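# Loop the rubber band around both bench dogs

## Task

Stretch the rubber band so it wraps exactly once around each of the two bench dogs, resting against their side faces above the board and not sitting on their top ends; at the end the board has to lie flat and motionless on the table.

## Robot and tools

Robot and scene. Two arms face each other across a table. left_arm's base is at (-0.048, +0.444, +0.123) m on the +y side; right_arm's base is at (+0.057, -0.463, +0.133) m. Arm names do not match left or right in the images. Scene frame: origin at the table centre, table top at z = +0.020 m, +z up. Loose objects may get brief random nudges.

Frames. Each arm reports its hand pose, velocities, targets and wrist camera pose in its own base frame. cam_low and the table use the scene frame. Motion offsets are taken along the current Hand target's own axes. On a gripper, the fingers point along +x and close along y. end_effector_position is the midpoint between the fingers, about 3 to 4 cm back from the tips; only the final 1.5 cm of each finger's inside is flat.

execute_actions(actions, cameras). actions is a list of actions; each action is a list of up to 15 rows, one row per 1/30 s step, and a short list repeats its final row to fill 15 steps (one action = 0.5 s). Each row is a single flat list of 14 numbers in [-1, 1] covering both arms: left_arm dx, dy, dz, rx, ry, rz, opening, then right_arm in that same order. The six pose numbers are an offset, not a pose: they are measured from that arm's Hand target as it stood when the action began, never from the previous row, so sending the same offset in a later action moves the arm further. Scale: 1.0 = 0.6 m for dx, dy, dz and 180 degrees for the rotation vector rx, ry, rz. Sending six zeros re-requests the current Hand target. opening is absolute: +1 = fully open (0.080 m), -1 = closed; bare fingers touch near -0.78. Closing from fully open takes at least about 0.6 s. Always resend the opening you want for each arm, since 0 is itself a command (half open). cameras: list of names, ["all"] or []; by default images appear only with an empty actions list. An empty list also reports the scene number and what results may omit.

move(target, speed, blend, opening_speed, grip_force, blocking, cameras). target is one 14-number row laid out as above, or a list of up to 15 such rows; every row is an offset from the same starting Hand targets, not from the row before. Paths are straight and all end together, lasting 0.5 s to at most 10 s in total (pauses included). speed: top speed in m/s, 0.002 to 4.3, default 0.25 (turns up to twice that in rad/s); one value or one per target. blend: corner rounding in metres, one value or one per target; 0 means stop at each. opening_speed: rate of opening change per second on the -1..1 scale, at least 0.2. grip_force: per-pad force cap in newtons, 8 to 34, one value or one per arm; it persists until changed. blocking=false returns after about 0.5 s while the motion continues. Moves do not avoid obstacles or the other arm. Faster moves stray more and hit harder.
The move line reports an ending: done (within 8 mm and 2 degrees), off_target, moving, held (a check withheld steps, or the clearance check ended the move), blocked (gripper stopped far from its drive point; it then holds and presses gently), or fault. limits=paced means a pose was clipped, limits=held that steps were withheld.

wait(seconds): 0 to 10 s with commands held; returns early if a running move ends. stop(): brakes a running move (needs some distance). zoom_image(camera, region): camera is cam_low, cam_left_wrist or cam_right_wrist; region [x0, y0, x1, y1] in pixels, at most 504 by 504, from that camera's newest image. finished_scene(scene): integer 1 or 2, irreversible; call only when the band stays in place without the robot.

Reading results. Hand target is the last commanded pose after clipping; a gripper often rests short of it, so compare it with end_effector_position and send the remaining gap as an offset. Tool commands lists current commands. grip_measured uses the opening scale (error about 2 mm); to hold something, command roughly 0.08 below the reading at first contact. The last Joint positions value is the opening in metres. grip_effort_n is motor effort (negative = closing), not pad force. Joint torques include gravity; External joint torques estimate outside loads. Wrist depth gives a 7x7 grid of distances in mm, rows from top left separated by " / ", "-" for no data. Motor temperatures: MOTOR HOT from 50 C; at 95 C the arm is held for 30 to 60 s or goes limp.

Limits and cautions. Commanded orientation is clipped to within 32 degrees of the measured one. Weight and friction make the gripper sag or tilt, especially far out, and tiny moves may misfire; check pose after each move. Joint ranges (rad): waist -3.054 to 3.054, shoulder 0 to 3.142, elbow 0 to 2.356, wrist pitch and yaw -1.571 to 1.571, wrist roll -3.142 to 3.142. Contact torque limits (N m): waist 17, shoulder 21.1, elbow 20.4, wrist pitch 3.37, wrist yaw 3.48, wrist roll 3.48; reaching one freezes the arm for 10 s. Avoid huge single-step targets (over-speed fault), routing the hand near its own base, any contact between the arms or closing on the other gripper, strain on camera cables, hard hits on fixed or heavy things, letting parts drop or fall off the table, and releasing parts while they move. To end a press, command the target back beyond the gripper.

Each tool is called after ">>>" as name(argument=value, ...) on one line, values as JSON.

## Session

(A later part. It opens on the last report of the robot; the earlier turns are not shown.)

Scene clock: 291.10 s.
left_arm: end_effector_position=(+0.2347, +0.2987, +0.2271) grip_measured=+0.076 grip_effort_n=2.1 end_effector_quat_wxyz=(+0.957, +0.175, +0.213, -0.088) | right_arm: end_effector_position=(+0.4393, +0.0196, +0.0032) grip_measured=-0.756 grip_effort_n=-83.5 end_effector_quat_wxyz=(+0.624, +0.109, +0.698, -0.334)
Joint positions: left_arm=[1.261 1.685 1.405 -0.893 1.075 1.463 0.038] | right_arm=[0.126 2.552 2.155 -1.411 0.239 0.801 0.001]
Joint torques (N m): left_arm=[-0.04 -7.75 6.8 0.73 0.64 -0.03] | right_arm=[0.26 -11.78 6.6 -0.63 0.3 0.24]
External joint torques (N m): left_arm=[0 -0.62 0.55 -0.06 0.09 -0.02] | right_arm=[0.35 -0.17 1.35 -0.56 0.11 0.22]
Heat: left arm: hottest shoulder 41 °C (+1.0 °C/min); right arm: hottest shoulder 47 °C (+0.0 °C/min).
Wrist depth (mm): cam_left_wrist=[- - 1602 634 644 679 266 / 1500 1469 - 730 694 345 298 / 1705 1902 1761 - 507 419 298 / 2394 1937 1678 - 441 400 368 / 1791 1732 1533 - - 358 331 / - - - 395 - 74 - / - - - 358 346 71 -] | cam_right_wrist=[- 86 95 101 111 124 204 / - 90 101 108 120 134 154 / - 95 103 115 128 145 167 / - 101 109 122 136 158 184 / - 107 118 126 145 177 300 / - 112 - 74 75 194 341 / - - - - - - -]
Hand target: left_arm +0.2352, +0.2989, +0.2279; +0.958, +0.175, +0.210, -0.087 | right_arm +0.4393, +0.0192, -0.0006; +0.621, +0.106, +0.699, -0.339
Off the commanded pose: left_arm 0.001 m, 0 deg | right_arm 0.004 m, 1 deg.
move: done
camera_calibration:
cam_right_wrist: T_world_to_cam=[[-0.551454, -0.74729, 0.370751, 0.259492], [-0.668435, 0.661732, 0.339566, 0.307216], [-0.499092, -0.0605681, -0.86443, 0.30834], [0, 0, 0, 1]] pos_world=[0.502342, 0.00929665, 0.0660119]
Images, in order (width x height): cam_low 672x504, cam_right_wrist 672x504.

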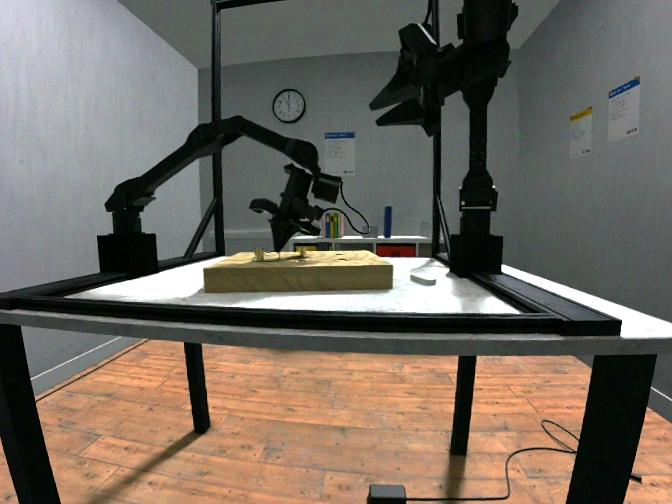

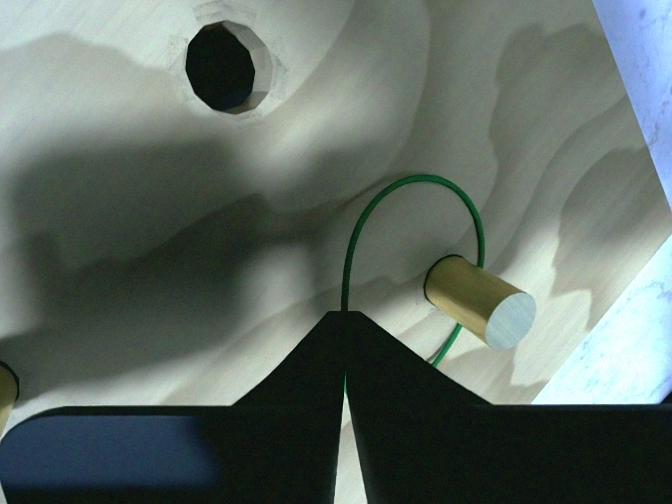

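>>> move(target=[0,0,0,0,0,0,0.076, -0.0675,0.0537,-0.003,0,0,0,-1], cameras=["cam_right_wrist","cam_low","cam_left_wrist"], speed=0.06)

>>> zoom_image(camera="cam_low", region=[220, 210, 340, 300])

>>> zoom_image(camera="cam_left_wrist", region=[420, 120, 660, 280])

Scene clock: 296.97 s.
left_arm: end_effector_position=(+0.2347, +0.2987, +0.2271) grip_measured=+0.076 grip_effort_n=2.1 end_effector_quat_wxyz=(+0.957, +0.175, +0.213, -0.088) | right_arm: end_effector_position=(+0.4599, +0.0536, +0.0171) grip_measured=-0.756 grip_effort_n=-83.5 end_effector_quat_wxyz=(+0.650, +0.112, +0.680, -0.320)
Joint positions: left_arm=[1.261 1.685 1.405 -0.893 1.075 1.463 0.038] | right_arm=[0.192 2.618 2.345 -1.482 0.236 0.843 0.001]
Joint torques (N m): left_arm=[-0.05 -7.57 6.79 0.73 0.61 -0.04] | right_arm=[0.19 -15.97 6.73 0.05 0.09 0.22]
External joint torques (N m): left_arm=[-0.01 -0.45 0.57 -0.05 0.06 -0.02] | right_arm=[0.29 -4.15 1.43 0.02 -0.1 0.2]
Heat: left arm: hottest shoulder 41 °C (+1.0 °C/min); right arm: hottest shoulder 50 °C (+3.0 °C/min). Fold the right arm in close to its base, or ease its load, before you think long.
Wrist depth (mm): cam_left_wrist=[1393 - - 662 630 748 288 / - 1902 - 715 656 336 277 / - 1991 1806 - 505 468 364 / 2029 1902 1902 - 439 398 371 / 1718 1678 1511 - 387 356 330 / - - - 405 - 74 - / - - - 360 - 71 -] | cam_right_wrist=[- 99 107 116 126 139 157 / - 106 113 125 134 149 167 / 104 110 118 130 144 158 179 / 109 115 125 137 151 162 194 / - 116 132 138 163 180 212 / - 103 - 74 75 201 320 / - - - - - - -]
Hand target: left_arm +0.2352, +0.2989, +0.2279; +0.958, +0.175, +0.210, -0.087 | right_arm +0.4645, +0.0556, +0.0263; +0.621, +0.106, +0.699, -0.339
Off the commanded pose: left_arm 0.001 m, 0 deg | right_arm 0.011 m, 5 deg.
MOTOR HOT: joint 2 (shoulder) of the right arm reports 50 °C; the controller stops that arm at 95 °C. To cool a motor, set the load down, stop pushing, or move to a pose that needs little force.
joint sent to its limit (right arm) — joint 3 (elbow), upper limit, where the elbow is as straight as it goes. The joint targets are off in orientation, not in position.
move: off_target (right_arm)
camera_calibration:
cam_right_wrist: T_world_to_cam=[[-0.553916, -0.763495, 0.332042, 0.293798], [-0.705914, 0.642136, 0.298909, 0.312744], [-0.441432, -0.0688224, -0.894651, 0.307119], [0, 0, 0, 1]] pos_world=[0.519082, 0.0446262, 0.0837296]

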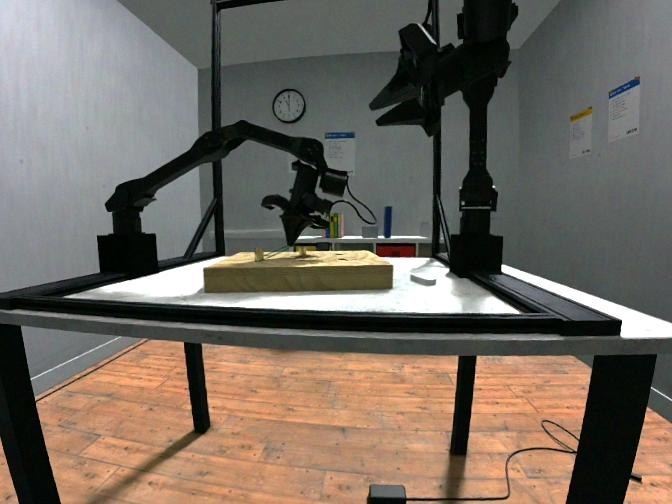

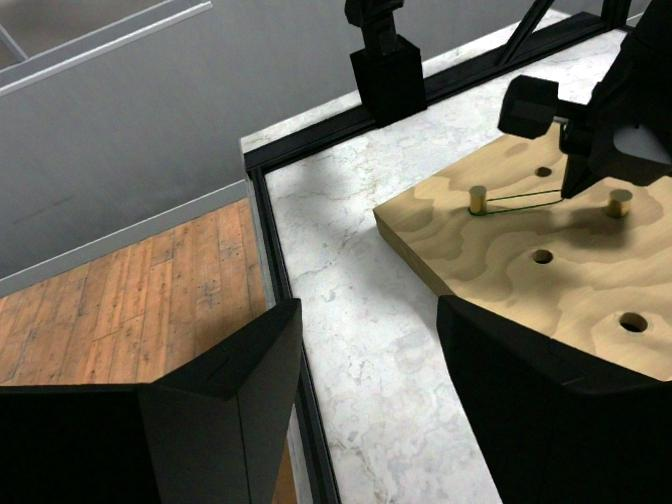

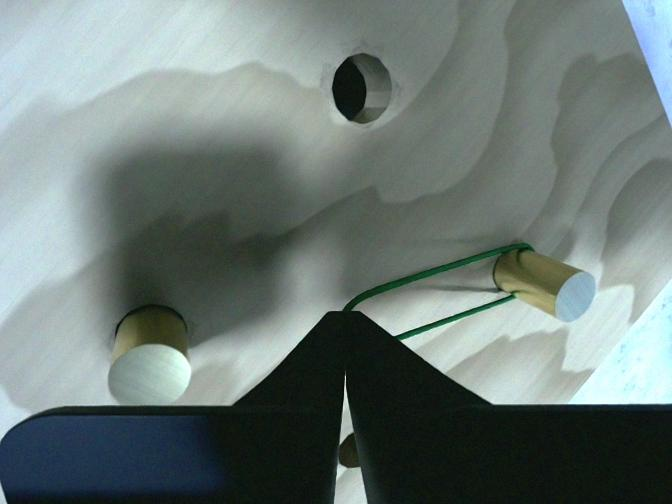

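Scaled by 4.200 from the camera's 672x504 image, which has a finer 960x720 frame.

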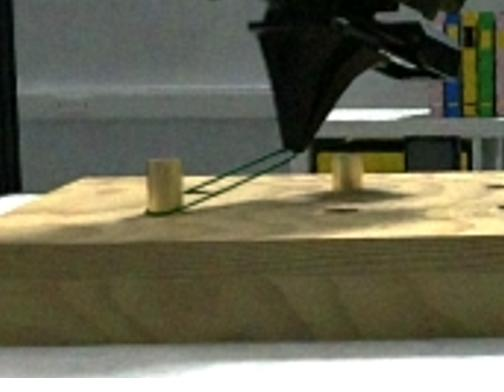

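Scaled by 2.100 from the camera's 672x504 image, which has a finer 960x720 frame.

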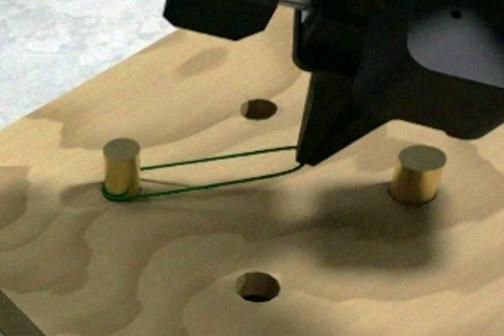

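>>> move(target=[[0,0,0,0,0,0,0.076, 0.0675,-0.0537,0.003,0,0,0,-1],[0,0,0,0,0,0,0.076, 0.083,-0.048,0.003,0,0,0,-1],[0,0,0,0,0,0,0.076, 0.083,-0.048,0.003,0,0,0,-0.4],[0,0,0,0,0,0,0.076, -0.07,-0.105,0.003,0,0,0,-0.4]], cameras=["all"], speed=0.08)

>>> zoom_image(camera="cam_left_wrist", region=[420, 120, 660, 280])

Scene clock: 323.50 s.
left_arm: end_effector_position=(+0.2347, +0.2987, +0.2271) grip_measured=+0.076 grip_effort_n=2.1 end_effector_quat_wxyz=(+0.957, +0.175, +0.213, -0.088) | right_arm: end_effector_position=(+0.4403, +0.0190, +0.0818) grip_measured=-0.403 grip_effort_n=17.0 end_effector_quat_wxyz=(+0.653, +0.119, +0.675, -0.322)
Joint positions: left_arm=[1.261 1.685 1.405 -0.893 1.075 1.463 0.038] | right_arm=[0.126 2.433 2.263 -1.556 0.245 0.786 0.017]
Joint torques (N m): left_arm=[-0.09 -7.8 6.73 0.71 0.6 -0.05] | right_arm=[0.35 -15.08 4.97 -0.41 0.3 -0.04]
External joint torques (N m): left_arm=[-0.09 -0.68 0.48 -0.07 0.05 -0.04] | right_arm=[0.18 -3.8 -0.48 -0.48 0.12 -0.05]
Motor temperatures (°C): left_arm=[23 41 32 27 29 24] | right_arm=[22 65 31 24 26 29]
Heat: left arm: hottest shoulder 41 °C (+0.0 °C/min); right arm: hottest shoulder 65 °C (+19.2 °C/min). Fold the right arm in close to its base, or ease its load, before you think long.
Wrist depth (mm): cam_left_wrist=[1332 - - 662 636 294 239 / 1626 1440 - 839 715 321 274 / 1691 - 1853 - 509 463 425 / 1886 1955 1678 - 444 403 371 / 1691 1678 1578 - - 355 329 / - - - 411 374 74 - / - - - 353 - 71 -] | cam_right_wrist=[148 155 167 181 203 272 295 / 155 163 178 190 207 288 316 / - 171 184 200 220 249 345 / 167 178 194 209 232 261 373 / 177 188 202 222 247 364 406 / 184 192 - 233 81 390 420 / - - - 253 - - -]
Hand target: left_arm +0.2352, +0.2989, +0.2279; +0.958, +0.175, +0.210, -0.087 | right_arm +0.4388, +0.0189, +0.0874; +0.621, +0.106, +0.699, -0.339
Off the commanded pose: left_arm 0.001 m, 0 deg | right_arm 0.006 m, 5 deg.
MOTOR HOT: still on. Joint 2 (shoulder) of the right arm reports 65 °C.
joint sent to its limit (right arm) — joint 4 (wrist pitch), lower limit. The joint targets are off in orientation, not in position.
move: off_target (right_arm)
camera_calibration:
cam_right_wrist: T_world_to_cam=[[-0.566432, -0.758679, 0.32181, 0.241241], [-0.703759, 0.648495, 0.290134, 0.301475], [-0.428811, -0.0621352, -0.901255, 0.348911], [0, 0, 0, 1]] pos_world=[0.498429, 0.0091994, 0.149355]

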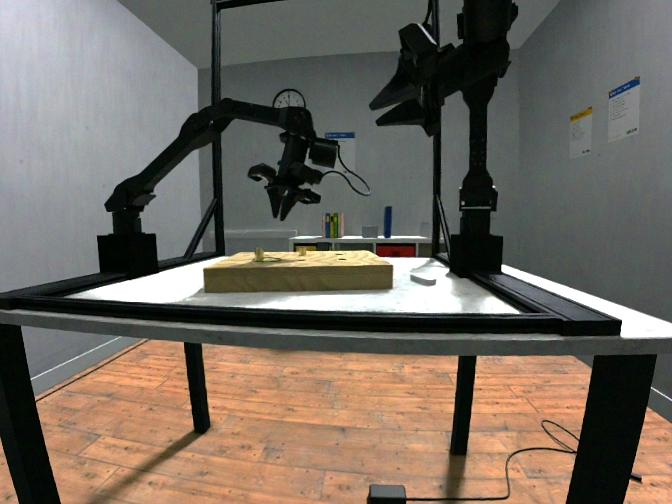

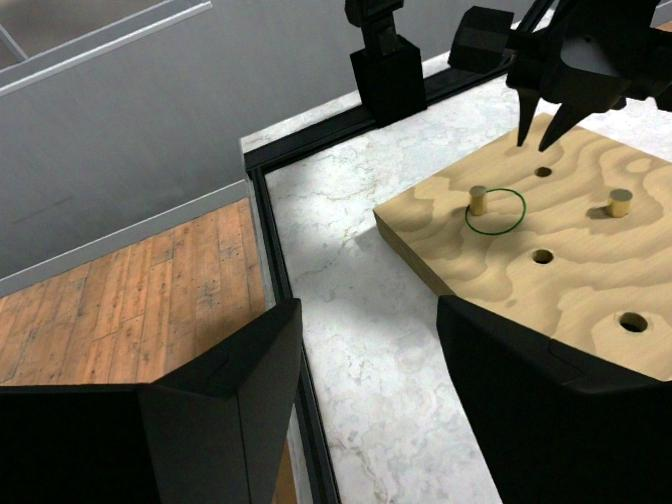

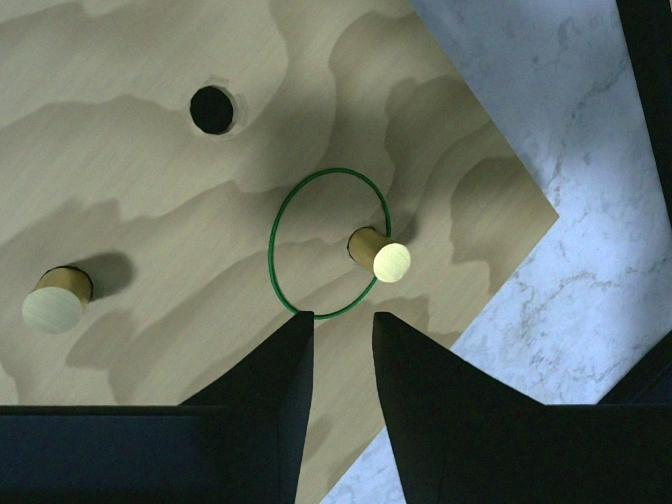

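Scaled by 2.100 from the camera's 672x504 image, which has a finer 960x720 frame.

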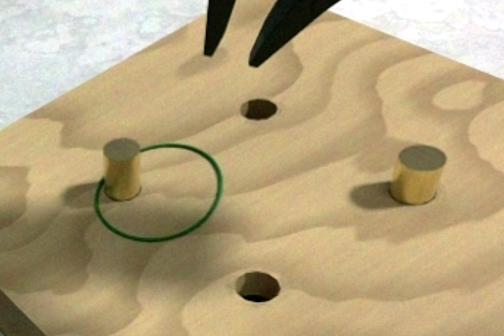

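>>> move(target=[[0,0,0,0,0,0,0.076, 0.0305,-0.3755,-0.1447,0,0,0.111,-0.4],[0.5345,-0.3203,0.0652,0.0636,0.2347,-0.1077,-0.3, 0.0305,-0.3755,-0.1447,0,0,0.111,-0.4]], cameras=["all"], speed=0.25, blend=[0.02,0])

Scene clock: 346.30 s.
left_arm: end_effector_position=(+0.4880, +0.0767, +0.0694) grip_measured=-0.296 grip_effort_n=-15.6 end_effector_quat_wxyz=(+0.769, +0.254, +0.553, -0.196) | right_arm: end_effector_position=(+0.2403, -0.1033, +0.1482) grip_measured=-0.403 grip_effort_n=16.5 end_effector_quat_wxyz=(+0.671, +0.222, +0.670, -0.228)
Joint positions: left_arm=[0.179 2.214 1.823 -0.871 0.075 0.823 0.022] | right_arm=[-0.402 1.529 1.285 -1.326 0.008 0.246 0.017]
Joint torques (N m): left_arm=[0.01 -9.57 8.3 0.37 0.03 -0.22] | right_arm=[-0.14 -7.92 4.37 -0.05 -0.08 -0.05]
External joint torques (N m): left_arm=[0.01 1.33 2.05 -0.47 -0.05 -0.21] | right_arm=[-0.15 -2.49 -1.36 -0.4 -0.09 -0.05]
Motor temperatures (°C): left_arm=[23 42 33 27 29 24] | right_arm=[22 71 31 24 26 29]
Heat: left arm: hottest shoulder 42 °C (+1.0 °C/min); right arm: hottest shoulder 71 °C (+25.3 °C/min). Fold the right arm in close to its base, or ease its load, before you think long.
Wrist depth (mm): cam_left_wrist=[239 233 174 168 163 157 153 / 241 185 178 172 165 161 155 / 251 188 182 176 170 164 158 / 200 192 184 178 172 165 160 / 203 197 159 180 85 169 163 / - - - 183 78 - - / - - - 187 - - -] | cam_right_wrist=[227 231 235 283 284 286 1030 / 244 245 292 301 304 308 312 / 258 262 316 318 323 326 322 / 276 331 337 341 344 352 334 / 299 356 357 359 361 355 375 / - - - 103 81 410 419 / - - - - - - -]
Hand target: left_arm +0.4909, +0.0767, +0.0648; +0.769, +0.249, +0.555, -0.195 | right_arm +0.2378, -0.1019, +0.1475; +0.670, +0.225, +0.670, -0.226
Off the commanded pose: left_arm 0.005 m, 1 deg | right_arm 0.003 m, 0 deg.
MOTOR HOT: still on. Joint 2 (shoulder) of the right arm reports 71 °C.
move: done
camera_calibration:
cam_left_wrist: T_world_to_cam=[[-0.603322, -0.781215, -0.160331, 0.374157], [-0.796551, 0.600097, 0.0734193, 0.367232], [0.0388578, 0.172007, -0.984329, 0.114766], [0, 0, 0, 1]] pos_world=[0.513797, 0.0521814, 0.145994]
cam_right_wrist: T_world_to_cam=[[-0.594192, -0.802669, 0.0515614, 0.0560037], [-0.73848, 0.56983, 0.360474, 0.210569], [-0.318723, 0.176114, -0.931343, 0.318043], [0, 0, 0, 1]] pos_world=[0.290146, -0.131048, 0.217415]

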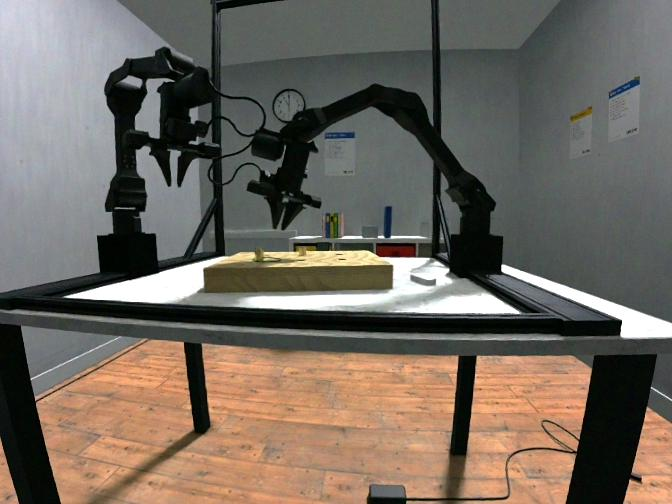

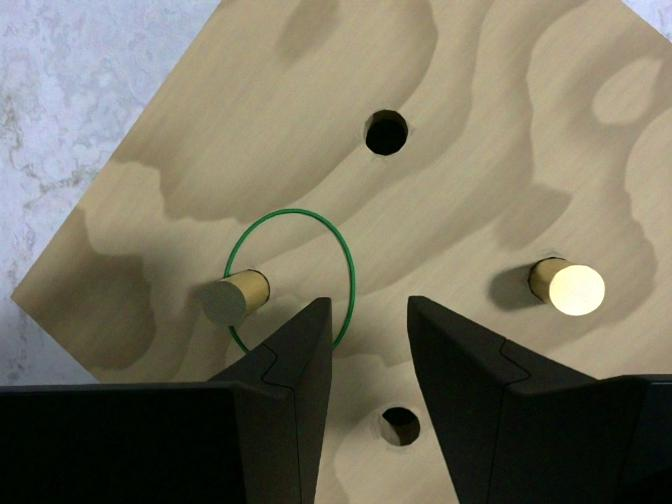

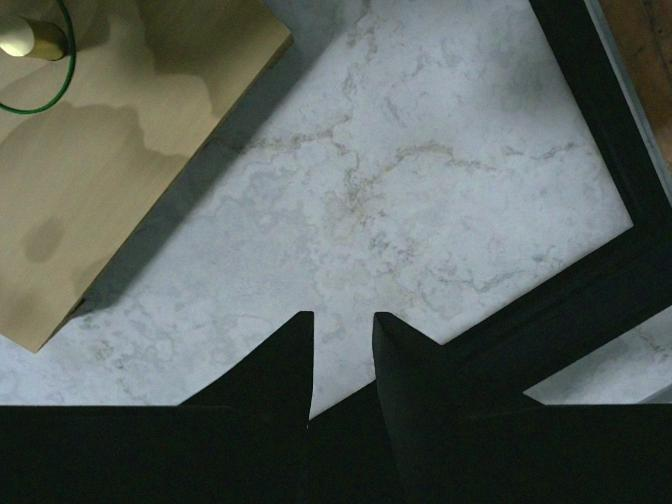

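>>> move(target=[0.105,0.0032,-0.0345,0,0,0,-0.3,0,0,0,0,0,0,-0.4], cameras=["cam_left_wrist","cam_low"], speed=0.1)

>>> zoom_image(camera="cam_left_wrist", region=[200, 200, 500, 425])

>>> zoom_image(camera="cam_low", region=[220, 210, 340, 300])

Scene clock: 354.80 s.
left_arm: end_effector_position=(+0.4981, +0.0904, +0.0110) grip_measured=-0.296 grip_effort_n=-15.6 end_effector_quat_wxyz=(+0.773, +0.251, +0.551, -0.187) | right_arm: end_effector_position=(+0.2403, -0.1033, +0.1482) grip_measured=-0.403 grip_effort_n=17.0 end_effector_quat_wxyz=(+0.671, +0.222, +0.670, -0.228)
Joint positions: left_arm=[0.203 2.314 1.749 -0.687 0.078 0.829 0.022] | right_arm=[-0.402 1.529 1.285 -1.326 0.008 0.246 0.017]
Joint torques (N m): left_arm=[-0.06 -10.23 5.17 1.1 0.17 0.13] | right_arm=[-0.2 -8.03 4.3 -0.04 -0.06 -0.08]
External joint torques (N m): left_arm=[-0.06 1.06 -0.87 0.26 0.09 0.13] | right_arm=[-0.18 -2.65 -1.36 -0.37 -0.07 -0.08]
Motor temperatures (°C): left_arm=[23 44 33 27 29 24] | right_arm=[22 64 30 24 26 29]
Heat: left arm: hottest shoulder 44 °C (+3.0 °C/min); right arm: hottest shoulder 64 °C (+15.1 °C/min). Fold the right arm in close to its base, or ease its load, before you think long.
Wrist depth (mm): cam_left_wrist=[178 122 118 113 110 106 102 / 128 125 119 115 112 107 104 / 131 127 122 117 113 109 105 / 133 130 124 120 115 111 107 / 136 132 112 121 85 112 109 / - - - 122 87 - - / - - - 125 122 - -] | cam_right_wrist=[228 231 235 282 286 288 1007 / 243 246 290 300 305 306 312 / 258 261 315 320 324 328 324 / 271 330 337 340 343 351 342 / 341 359 351 350 365 358 368 / 371 - - 103 81 374 414 / - - - - - - -]
Hand target: left_arm +0.4957, +0.0891, -0.0001; +0.769, +0.249, +0.555, -0.195 | right_arm +0.2378, -0.1019, +0.1475; +0.670, +0.225, +0.670, -0.226
Off the commanded pose: left_arm 0.011 m, 1 deg | right_arm 0.003 m, 0 deg.
MOTOR HOT: still on. Joint 2 (shoulder) of the right arm reports 64 °C.
move: off_target (left_arm)
camera_calibration:
cam_left_wrist: T_world_to_cam=[[-0.587899, -0.791299, -0.16799, 0.374895], [-0.807565, 0.586188, 0.0649835, 0.378239], [0.0470522, 0.173867, -0.983645, 0.0502305], [0, 0, 0, 1]] pos_world=[0.523489, 0.0662015, 0.0878082]
Images, in order (width x height): cam_low 672x504, cam_left_wrist 672x504.

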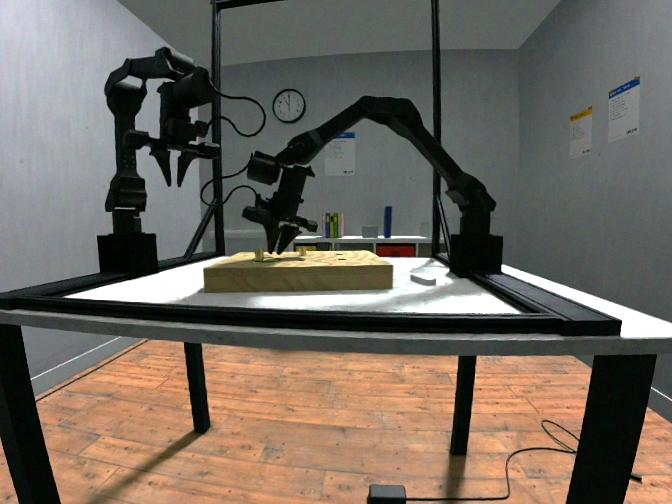

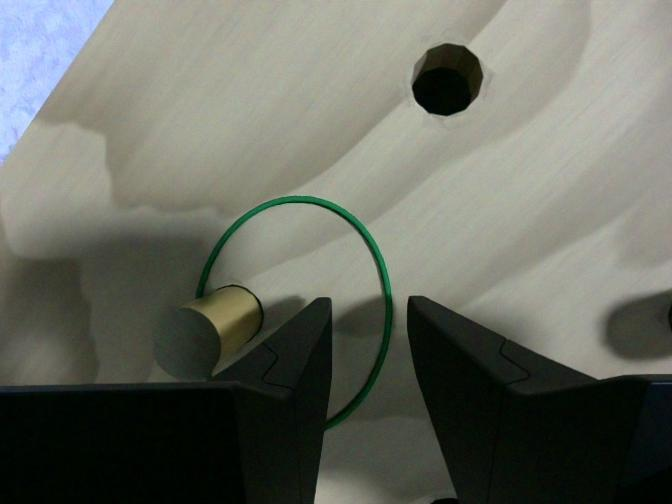

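Scaled by 1.680 from the camera's 672x504 image, which has a finer 960x720 frame.

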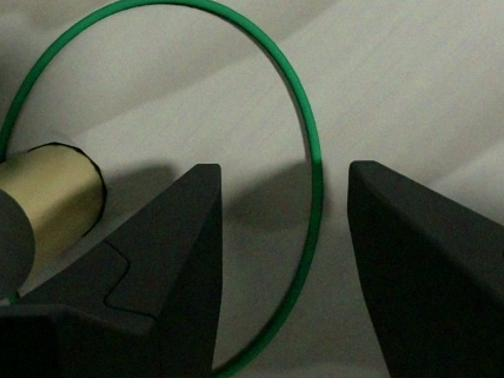

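Scaled by 4.200 from the camera's 672x504 image, which has a finer 960x720 frame.

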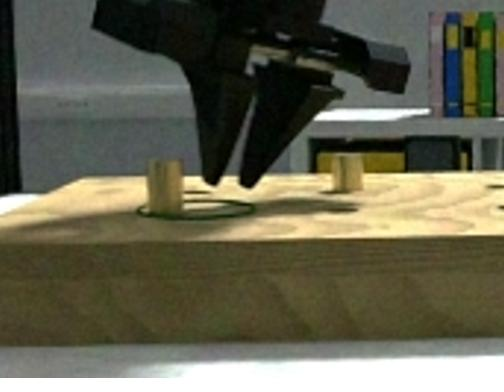

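>>> move(target=[0.0293,-0.0135,-0.008,0,0,0,-0.3,0,0,0,0,0,0,-0.4], cameras=["cam_left_wrist","cam_low"], speed=0.05)

>>> zoom_image(camera="cam_left_wrist", region=[250, 230, 490, 410])

>>> zoom_image(camera="cam_low", region=[240, 225, 310, 277])

Scene clock: 359.33 s.
left_arm: end_effector_position=(+0.4989, +0.0894, -0.0003) grip_measured=-0.297 grip_effort_n=-14.2 end_effector_quat_wxyz=(+0.778, +0.255, +0.544, -0.185) | right_arm: end_effector_position=(+0.2403, -0.1033, +0.1482) grip_measured=-0.403 grip_effort_n=16.5 end_effector_quat_wxyz=(+0.671, +0.222, +0.670, -0.228)
Joint positions: left_arm=[0.2 2.318 1.703 -0.617 0.078 0.829 0.022] | right_arm=[-0.402 1.529 1.285 -1.326 0.008 0.246 0.017]
Joint torques (N m): left_arm=[-0.37 -8.87 3.99 1.2 0.05 -0.08] | right_arm=[-0.19 -8.13 4.26 -0.06 -0.1 -0.08]
External joint torques (N m): left_arm=[-0.37 2.45 -2.05 0.3 -0.04 -0.07] | right_arm=[-0.2 -2.64 -1.51 -0.41 -0.11 -0.08]
Motor temperatures (°C): left_arm=[23 45 33 27 29 24] | right_arm=[22 62 30 24 26 29]
Heat: left arm: hottest shoulder 45 °C (+4.0 °C/min); right arm: hottest shoulder 62 °C (+10.1 °C/min). Fold the right arm in close to its base, or ease its load, before you think long.
Wrist depth (mm): cam_left_wrist=[175 117 113 107 104 99 96 / 123 120 113 109 106 100 97 / 125 121 116 110 106 102 98 / 127 123 117 112 107 103 99 / 129 124 116 112 107 104 100 / - 92 - 114 87 - - / - - - 115 113 - -] | cam_right_wrist=[227 231 235 283 286 288 1020 / 243 246 293 300 303 305 310 / 257 262 314 318 323 328 325 / 270 329 336 340 345 350 341 / 302 356 353 359 361 356 386 / 372 - - 103 81 374 409 / - - - - - - -]
Hand target: left_arm +0.4926, +0.0853, -0.0196; +0.769, +0.249, +0.556, -0.195 | right_arm +0.2378, -0.1019, +0.1475; +0.670, +0.225, +0.670, -0.226
Off the commanded pose: left_arm 0.021 m, 2 deg | right_arm 0.003 m, 0 deg.
MOTOR HOT: still on. Joint 2 (shoulder) of the right arm reports 62 °C.
move: off_target (left_arm)
camera_calibration:
cam_left_wrist: T_world_to_cam=[[-0.586201, -0.789279, -0.182775, 0.371655], [-0.807401, 0.587763, 0.051373, 0.379895], [0.0668806, 0.177687, -0.981812, 0.0290455], [0, 0, 0, 1]] pos_world=[0.522649, 0.0648909, 0.0769301]
Images, in order (width x height): cam_low 672x504, cam_left_wrist 672x504.

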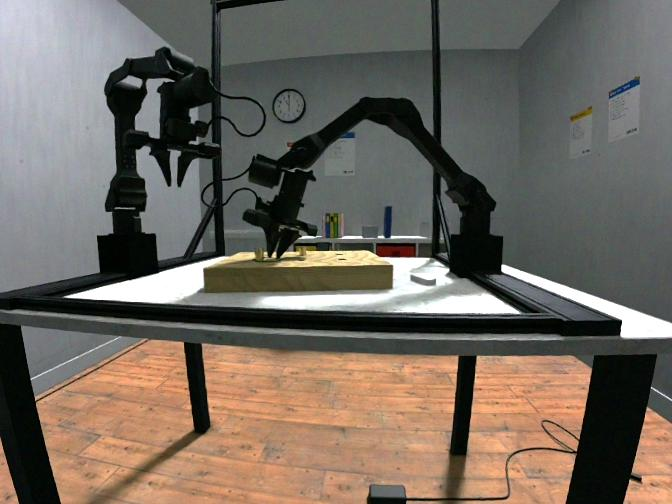

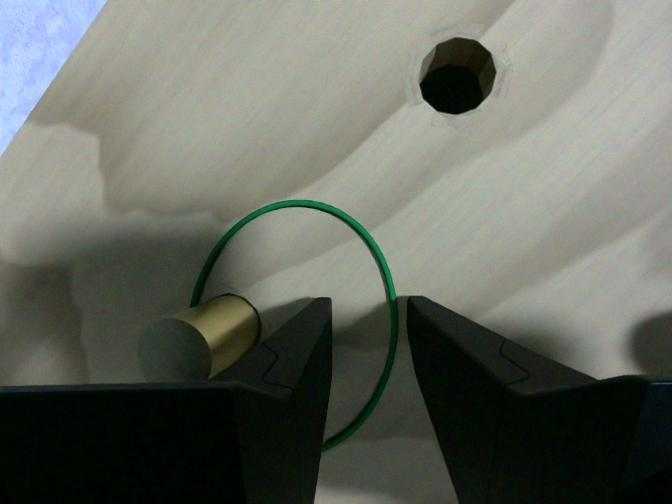

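Scaled by 2.100 from the camera's 672x504 image, which has a finer 960x720 frame.

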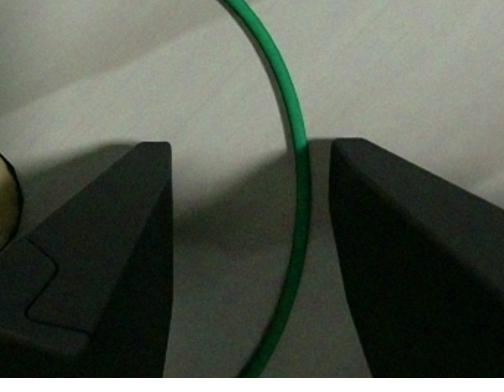

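Scaled by 7.200 from the camera's 672x504 image, which has a finer 960x720 frame.

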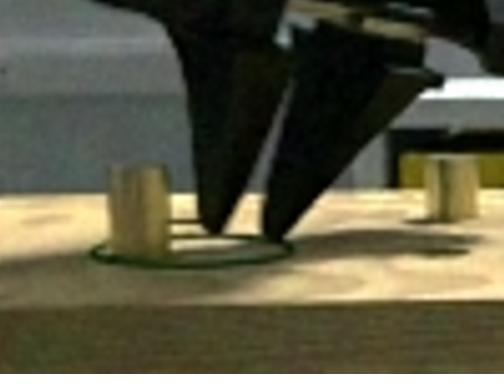

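>>> move(target=[[-0.013,0.0067,0.0027,0,0,-0.0556,-0.3,0,0,0,0,0,0,-0.4],[0.001,0.004,0,0,0,-0.0556,-0.3,0,0,0,0,0,0,-0.4]], cameras=["cam_left_wrist","cam_low"], speed=0.05)

>>> zoom_image(camera="cam_left_wrist", region=[250, 230, 490, 410])

>>> zoom_image(camera="cam_low", region=[240, 225, 310, 277])

Scene clock: 366.40 s.
left_arm: end_effector_position=(+0.4954, +0.0887, -0.0009) grip_measured=-0.297 grip_effort_n=-12.8 end_effector_quat_wxyz=(+0.755, +0.204, +0.570, -0.253) | right_arm: end_effector_position=(+0.2403, -0.1033, +0.1482) grip_measured=-0.403 grip_effort_n=16.5 end_effector_quat_wxyz=(+0.671, +0.222, +0.670, -0.228)
Joint positions: left_arm=[0.236 2.425 1.92 -0.879 0.199 0.881 0.022] | right_arm=[-0.402 1.529 1.285 -1.326 0.008 0.246 0.017]
Joint torques (N m): left_arm=[0.05 -8.57 5.56 1.57 0.27 0.14] | right_arm=[-0.14 -8.04 4.34 -0.05 -0.07 -0.07]
External joint torques (N m): left_arm=[0.05 3.22 -0.38 0.93 0.1 0.14] | right_arm=[-0.15 -2.74 -1.35 -0.42 -0.08 -0.07]
Motor temperatures (°C): left_arm=[23 44 32 28 29 24] | right_arm=[22 58 30 24 26 29]
Heat: left arm: hottest shoulder 44 °C (+3.0 °C/min); right arm: hottest shoulder 58 °C (+1.0 °C/min). Fold the right arm in close to its base, or ease its load, before you think long.
Wrist depth (mm): cam_left_wrist=[102 102 103 103 103 103 103 / 104 104 104 104 105 105 105 / 106 106 106 106 106 106 107 / 108 108 108 108 108 108 108 / - 107 109 109 109 110 110 / - - - 111 88 - - / - - - 113 114 - -] | cam_right_wrist=[228 231 235 284 284 287 1016 / 242 245 248 297 304 307 320 / 260 257 310 319 324 327 326 / 272 324 334 342 345 351 327 / 303 356 - 360 364 360 386 / - - - 103 81 377 409 / - - - - - - -]
Hand target: left_arm +0.4943, +0.0871, -0.0197; +0.749, +0.200, +0.575, -0.262 | right_arm +0.2378, -0.1019, +0.1475; +0.670, +0.225, +0.670, -0.226
Off the commanded pose: left_arm 0.019 m, 1 deg | right_arm 0.003 m, 0 deg.
MOTOR HOT: still on. Joint 2 (shoulder) of the right arm reports 58 °C.
move: off_target (left_arm)
camera_calibration:
cam_left_wrist: T_world_to_cam=[[-0.633389, -0.773816, -0.00518939, 0.391086], [-0.772384, 0.631779, 0.0654088, 0.356347], [-0.0473358, 0.0454374, -0.997845, 0.0971508], [0, 0, 0, 1]] pos_world=[0.527545, 0.0730816, 0.0756627]
Images, in order (width x height): cam_low 672x504, cam_left_wrist 672x504.

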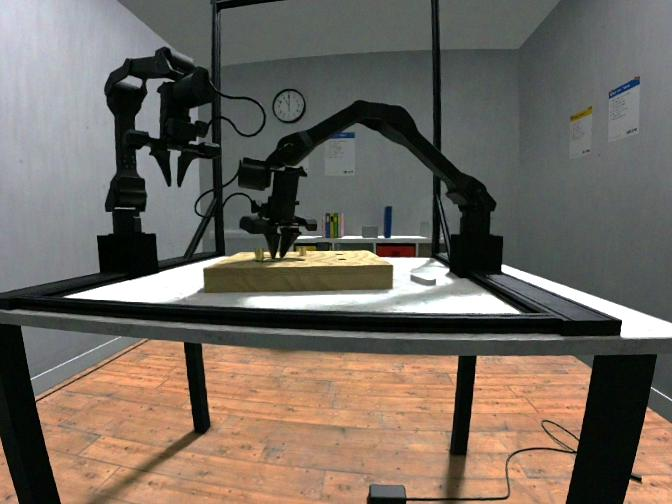

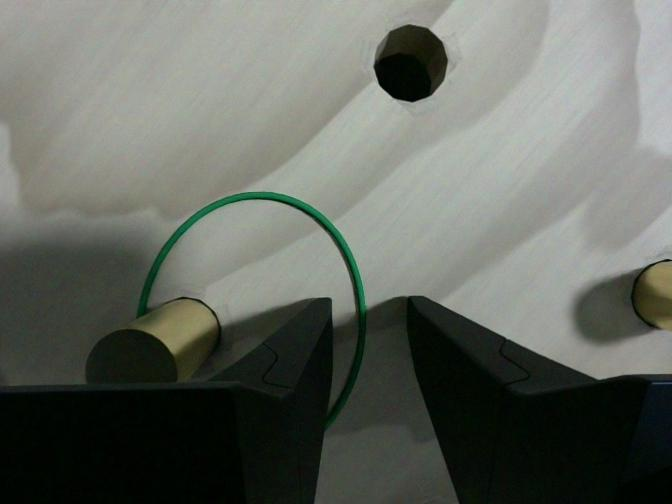

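Scaled by 2.100 from the camera's 672x504 image, which has a finer 960x720 frame.

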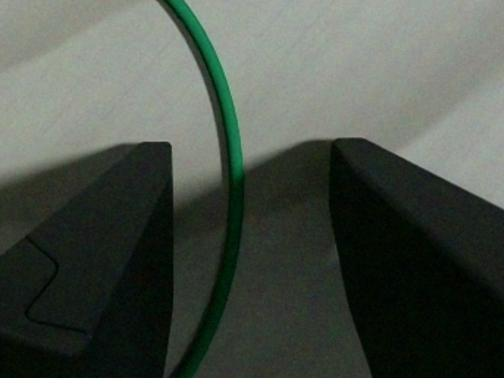

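Scaled by 7.200 from the camera's 672x504 image, which has a finer 960x720 frame.

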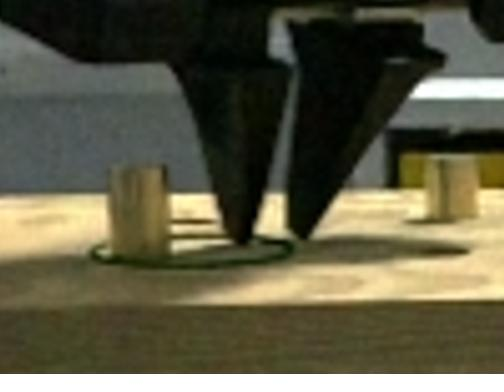

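>>> move(target=[-0.004,0,0,0,0,0,-1,0,0,0,0,0,0,-0.4], cameras=["cam_left_wrist"], speed=0.05, opening_speed=0.8)

>>> zoom_image(camera="cam_left_wrist", region=[250, 230, 490, 410])

Scene clock: 369.87 s.
left_arm: end_effector_position=(+0.4975, +0.0896, -0.0004) grip_measured=-0.763 grip_effort_n=-68.1 end_effector_quat_wxyz=(+0.758, +0.205, +0.566, -0.251) | right_arm: end_effector_position=(+0.2403, -0.1033, +0.1482) grip_measured=-0.403 grip_effort_n=16.5 end_effector_quat_wxyz=(+0.671, +0.222, +0.670, -0.228)
Joint positions: left_arm=[0.237 2.425 1.92 -0.868 0.201 0.881 0.001] | right_arm=[-0.402 1.529 1.285 -1.326 0.008 0.246 0.017]
Joint torques (N m): left_arm=[-0.08 -8.93 5.74 0.39 0.19 0.16] | right_arm=[-0.22 -8.07 4.36 -0.07 -0.07 -0.08]
External joint torques (N m): left_arm=[-0.1 2.82 -0.16 -0.25 0.03 0.16] | right_arm=[-0.21 -2.61 -1.37 -0.4 -0.09 -0.08]
Motor temperatures (°C): left_arm=[23 43 32 28 29 24] | right_arm=[22 57 30 24 26 29]
Heat: left arm: hottest shoulder 43 °C (+2.0 °C/min); right arm: hottest shoulder 57 °C (-2.0 °C/min). Fold the right arm in close to its base, or ease its load, before you think long.
Wrist depth (mm): cam_left_wrist=[104 104 104 103 103 104 103 / 105 105 105 105 105 105 105 / 107 107 107 107 107 107 107 / 108 108 109 108 108 108 108 / 110 109 110 109 109 110 110 / - - - - 64 - - / - - - - 65 - -] | cam_right_wrist=[231 232 235 283 286 288 1016 / 242 246 292 300 303 306 313 / 262 255 314 318 324 329 324 / 273 326 335 340 345 351 339 / 312 359 355 359 369 360 381 / 372 - - 103 81 407 407 / - - - - - - -]
Hand target: left_arm +0.4938, +0.0875, -0.0174; +0.749, +0.200, +0.575, -0.261 | right_arm +0.2378, -0.1019, +0.1475; +0.670, +0.225, +0.670, -0.226
Off the commanded pose: left_arm 0.018 m, 2 deg | right_arm 0.003 m, 0 deg.
MOTOR HOT: still on. Joint 2 (shoulder) of the right arm reports 57 °C.
move: off_target (left_arm)
camera_calibration:
cam_left_wrist: T_world_to_cam=[[-0.6326, -0.774373, -0.0128121, 0.392726], [-0.773613, 0.631024, 0.0577262, 0.358071], [-0.0366169, 0.0464293, -0.99825, 0.0922774], [0, 0, 0, 1]] pos_world=[0.528826, 0.073881, 0.0764775]
Images, in order (width x height): cam_left_wrist 672x504.

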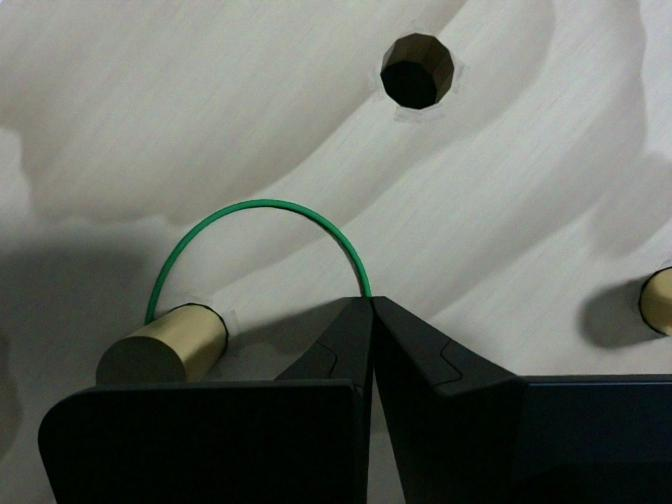

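Scaled by 2.100 from the camera's 672x504 image, which has a finer 960x720 frame.

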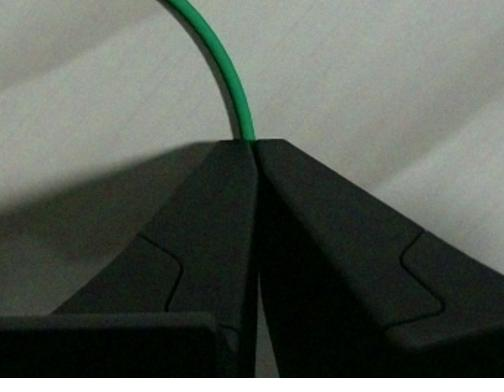

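>>> move(target=[[-0.036,0,0.0097,0,0,0,-1,0,0,0,0,0,0,-0.4],[-0.0453,-0.0482,0.0187,0,0,0.139,-1,0,0,0,0,0,0,-0.4]], cameras=["cam_left_wrist","cam_low"], speed=0.08, blend=0.003)

>>> zoom_image(camera="cam_low", region=[220, 210, 340, 300])

Scene clock: 386.50 s.
left_arm: end_effector_position=(+0.4791, +0.0618, +0.0064) grip_measured=-0.763 grip_effort_n=-68.1 end_effector_quat_wxyz=(+0.783, +0.320, +0.523, -0.101) | right_arm: end_effector_position=(+0.2403, -0.1033, +0.1482) grip_measured=-0.403 grip_effort_n=16.5 end_effector_quat_wxyz=(+0.671, +0.222, +0.670, -0.228)
Joint positions: left_arm=[0.085 2.154 1.401 -0.351 -0.14 0.742 0.001] | right_arm=[-0.402 1.529 1.285 -1.326 0.008 0.246 0.017]
Joint torques (N m): left_arm=[-0.06 -12.86 4.74 1.42 -0.17 -0.23] | right_arm=[-0.23 -7.99 4.29 -0.03 -0.06 -0.1]
External joint torques (N m): left_arm=[-0.11 -2.74 -1.11 0.36 -0.12 -0.21] | right_arm=[-0.22 -2.64 -1.42 -0.4 -0.08 -0.1]
Motor temperatures (°C): left_arm=[23 45 32 27 29 24] | right_arm=[22 52 30 24 26 29]
Heat: left arm: hottest shoulder 45 °C (+4.0 °C/min); right arm: hottest shoulder 52 °C (-15.1 °C/min). Fold the right arm in close to its base, or ease its load, before you think long.
Wrist depth (mm): cam_left_wrist=[229 141 127 116 105 97 90 / 236 146 129 120 106 99 91 / 165 149 133 120 108 100 93 / 170 153 135 121 110 102 95 / 175 125 139 94 109 104 92 / - - - - 63 - - / - - - - 65 - -] | cam_right_wrist=[227 231 235 283 284 287 1016 / 243 245 292 300 303 307 311 / 257 261 313 318 324 325 326 / 275 330 337 338 346 352 345 / 312 357 356 362 365 365 351 / - - - - 81 - 411 / - - - 352 - - -]
Hand target: left_arm +0.4788, +0.0626, +0.0118; +0.788, +0.320, +0.518, -0.093 | right_arm +0.2378, -0.1019, +0.1475; +0.670, +0.225, +0.670, -0.226
Off the commanded pose: left_arm 0.005 m, 1 deg | right_arm 0.003 m, 0 deg.
MOTOR HOT: still on. Joint 2 (shoulder) of the right arm reports 52 °C.
move: done; blend cut to 0 m at target 1
camera_calibration:
cam_left_wrist: T_world_to_cam=[[-0.517046, -0.765668, -0.382643, 0.306205], [-0.842306, 0.534651, 0.0683278, 0.399711], [0.152264, 0.357631, -0.921366, -0.0105042], [0, 0, 0, 1]] pos_world=[0.4966, 0.0245021, 0.0801777]
Images, in order (width x height): cam_low 672x504, cam_left_wrist 672x504.

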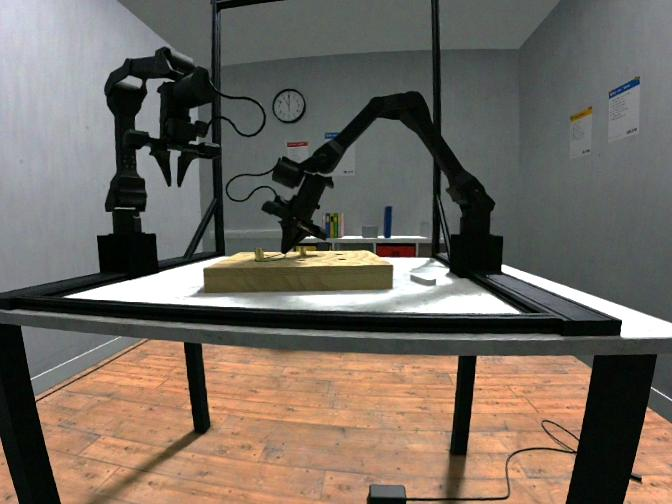

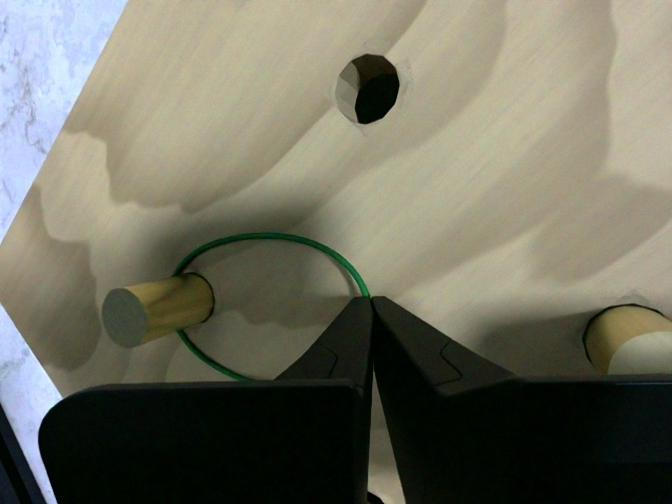

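Scaled by 4.200 from the camera's 672x504 image, which has a finer 960x720 frame.

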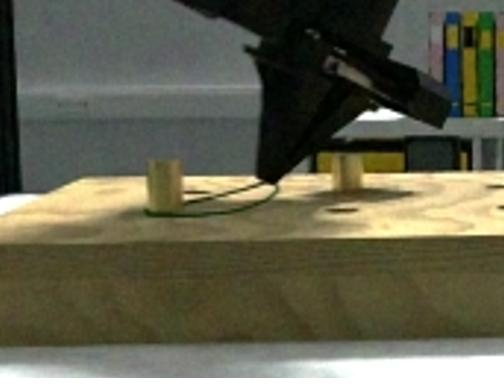

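>>> move(target=[-0.1,-0.0442,0.0113,0,0,0,-1,0,0,0,0,0,0,-0.4], cameras=["cam_left_wrist","cam_low"], speed=0.08)

>>> zoom_image(camera="cam_low", region=[220, 210, 340, 300])

Scene clock: 391.47 s.
left_arm: end_effector_position=(+0.4484, +0.0315, +0.0533) grip_measured=-0.763 grip_effort_n=-68.1 end_effector_quat_wxyz=(+0.786, +0.323, +0.520, -0.089) | right_arm: end_effector_position=(+0.2403, -0.1033, +0.1482) grip_measured=-0.403 grip_effort_n=16.5 end_effector_quat_wxyz=(+0.671, +0.222, +0.670, -0.228)
Joint positions: left_arm=[0.005 1.961 1.302 -0.442 -0.195 0.664 0.001] | right_arm=[-0.402 1.529 1.285 -1.326 0.008 0.246 0.017]
Joint torques (N m): left_arm=[-0.96 -11.66 4.79 0.45 0.03 -0.19] | right_arm=[-0.21 -8.02 4.26 -0.04 -0.07 -0.07]
External joint torques (N m): left_arm=[-0.96 -2.67 -1.23 -0.6 0.11 -0.17] | right_arm=[-0.21 -2.61 -1.43 -0.38 -0.08 -0.07]
Heat: left arm: hottest shoulder 46 °C (+5.0 °C/min); right arm: hottest shoulder 51 °C (-19.2 °C/min). Fold the right arm in close to its base, or ease its load, before you think long.
Wrist depth (mm): cam_left_wrist=[- 269 186 166 151 138 128 / - 212 189 174 154 139 130 / - 220 192 173 156 142 132 / 245 225 193 175 160 143 133 / 343 228 204 93 155 146 135 / - - - - 63 - - / - - - - 65 - -] | cam_right_wrist=[227 232 236 282 285 288 1020 / 244 245 294 300 303 307 323 / 258 260 315 319 322 326 325 / 275 328 335 341 347 350 338 / 312 357 353 361 367 355 403 / 372 - - 103 81 375 411 / - - - - - - -]
Hand target: left_arm +0.4446, +0.0267, +0.0553; +0.788, +0.320, +0.518, -0.093 | right_arm +0.2378, -0.1019, +0.1475; +0.670, +0.225, +0.670, -0.226
Off the commanded pose: left_arm 0.006 m, 1 deg | right_arm 0.003 m, 0 deg.
MOTOR HOT: still on. Joint 2 (shoulder) of the right arm reports 51 °C.
move: done
camera_calibration:
cam_left_wrist: T_world_to_cam=[[-0.499691, -0.766827, -0.402847, 0.278375], [-0.850806, 0.521799, 0.0620853, 0.391412], [0.162597, 0.373769, -0.913159, 0.0426408], [0, 0, 0, 1]] pos_world=[0.465184, -0.00671109, 0.126779]
Images, in order (width x height): cam_low 672x504, cam_left_wrist 672x504.

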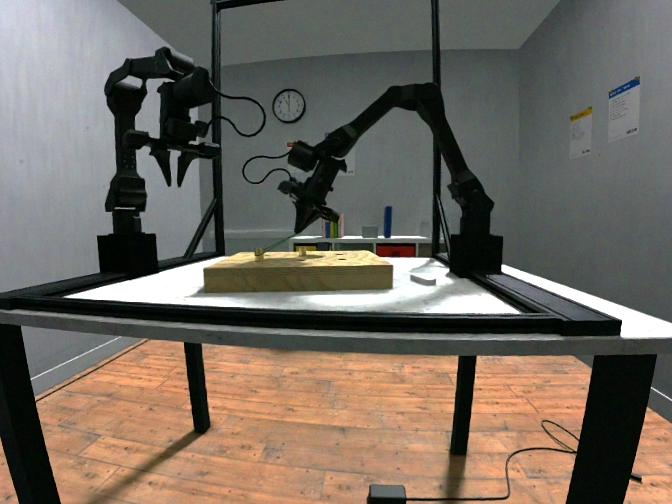

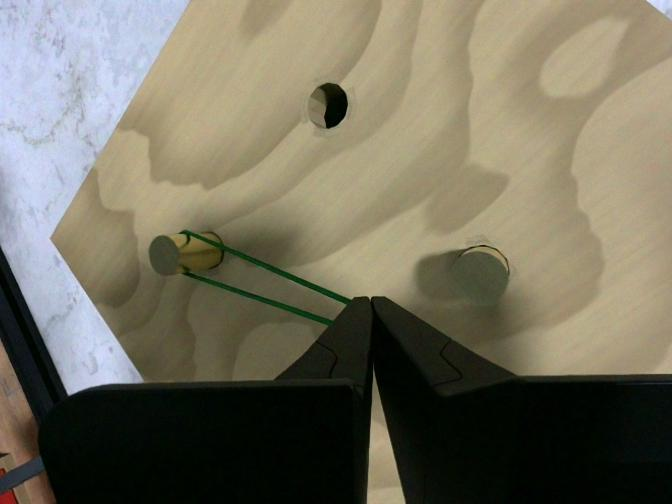

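Scaled by 4.200 from the camera's 672x504 image, which has a finer 960x720 frame.

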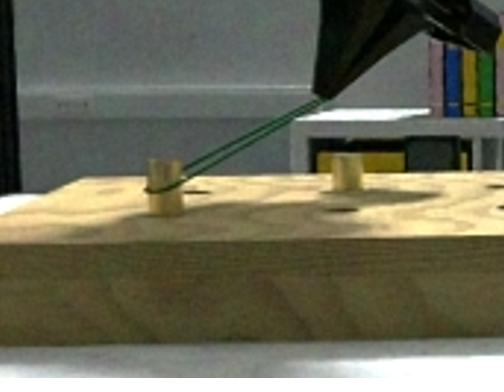

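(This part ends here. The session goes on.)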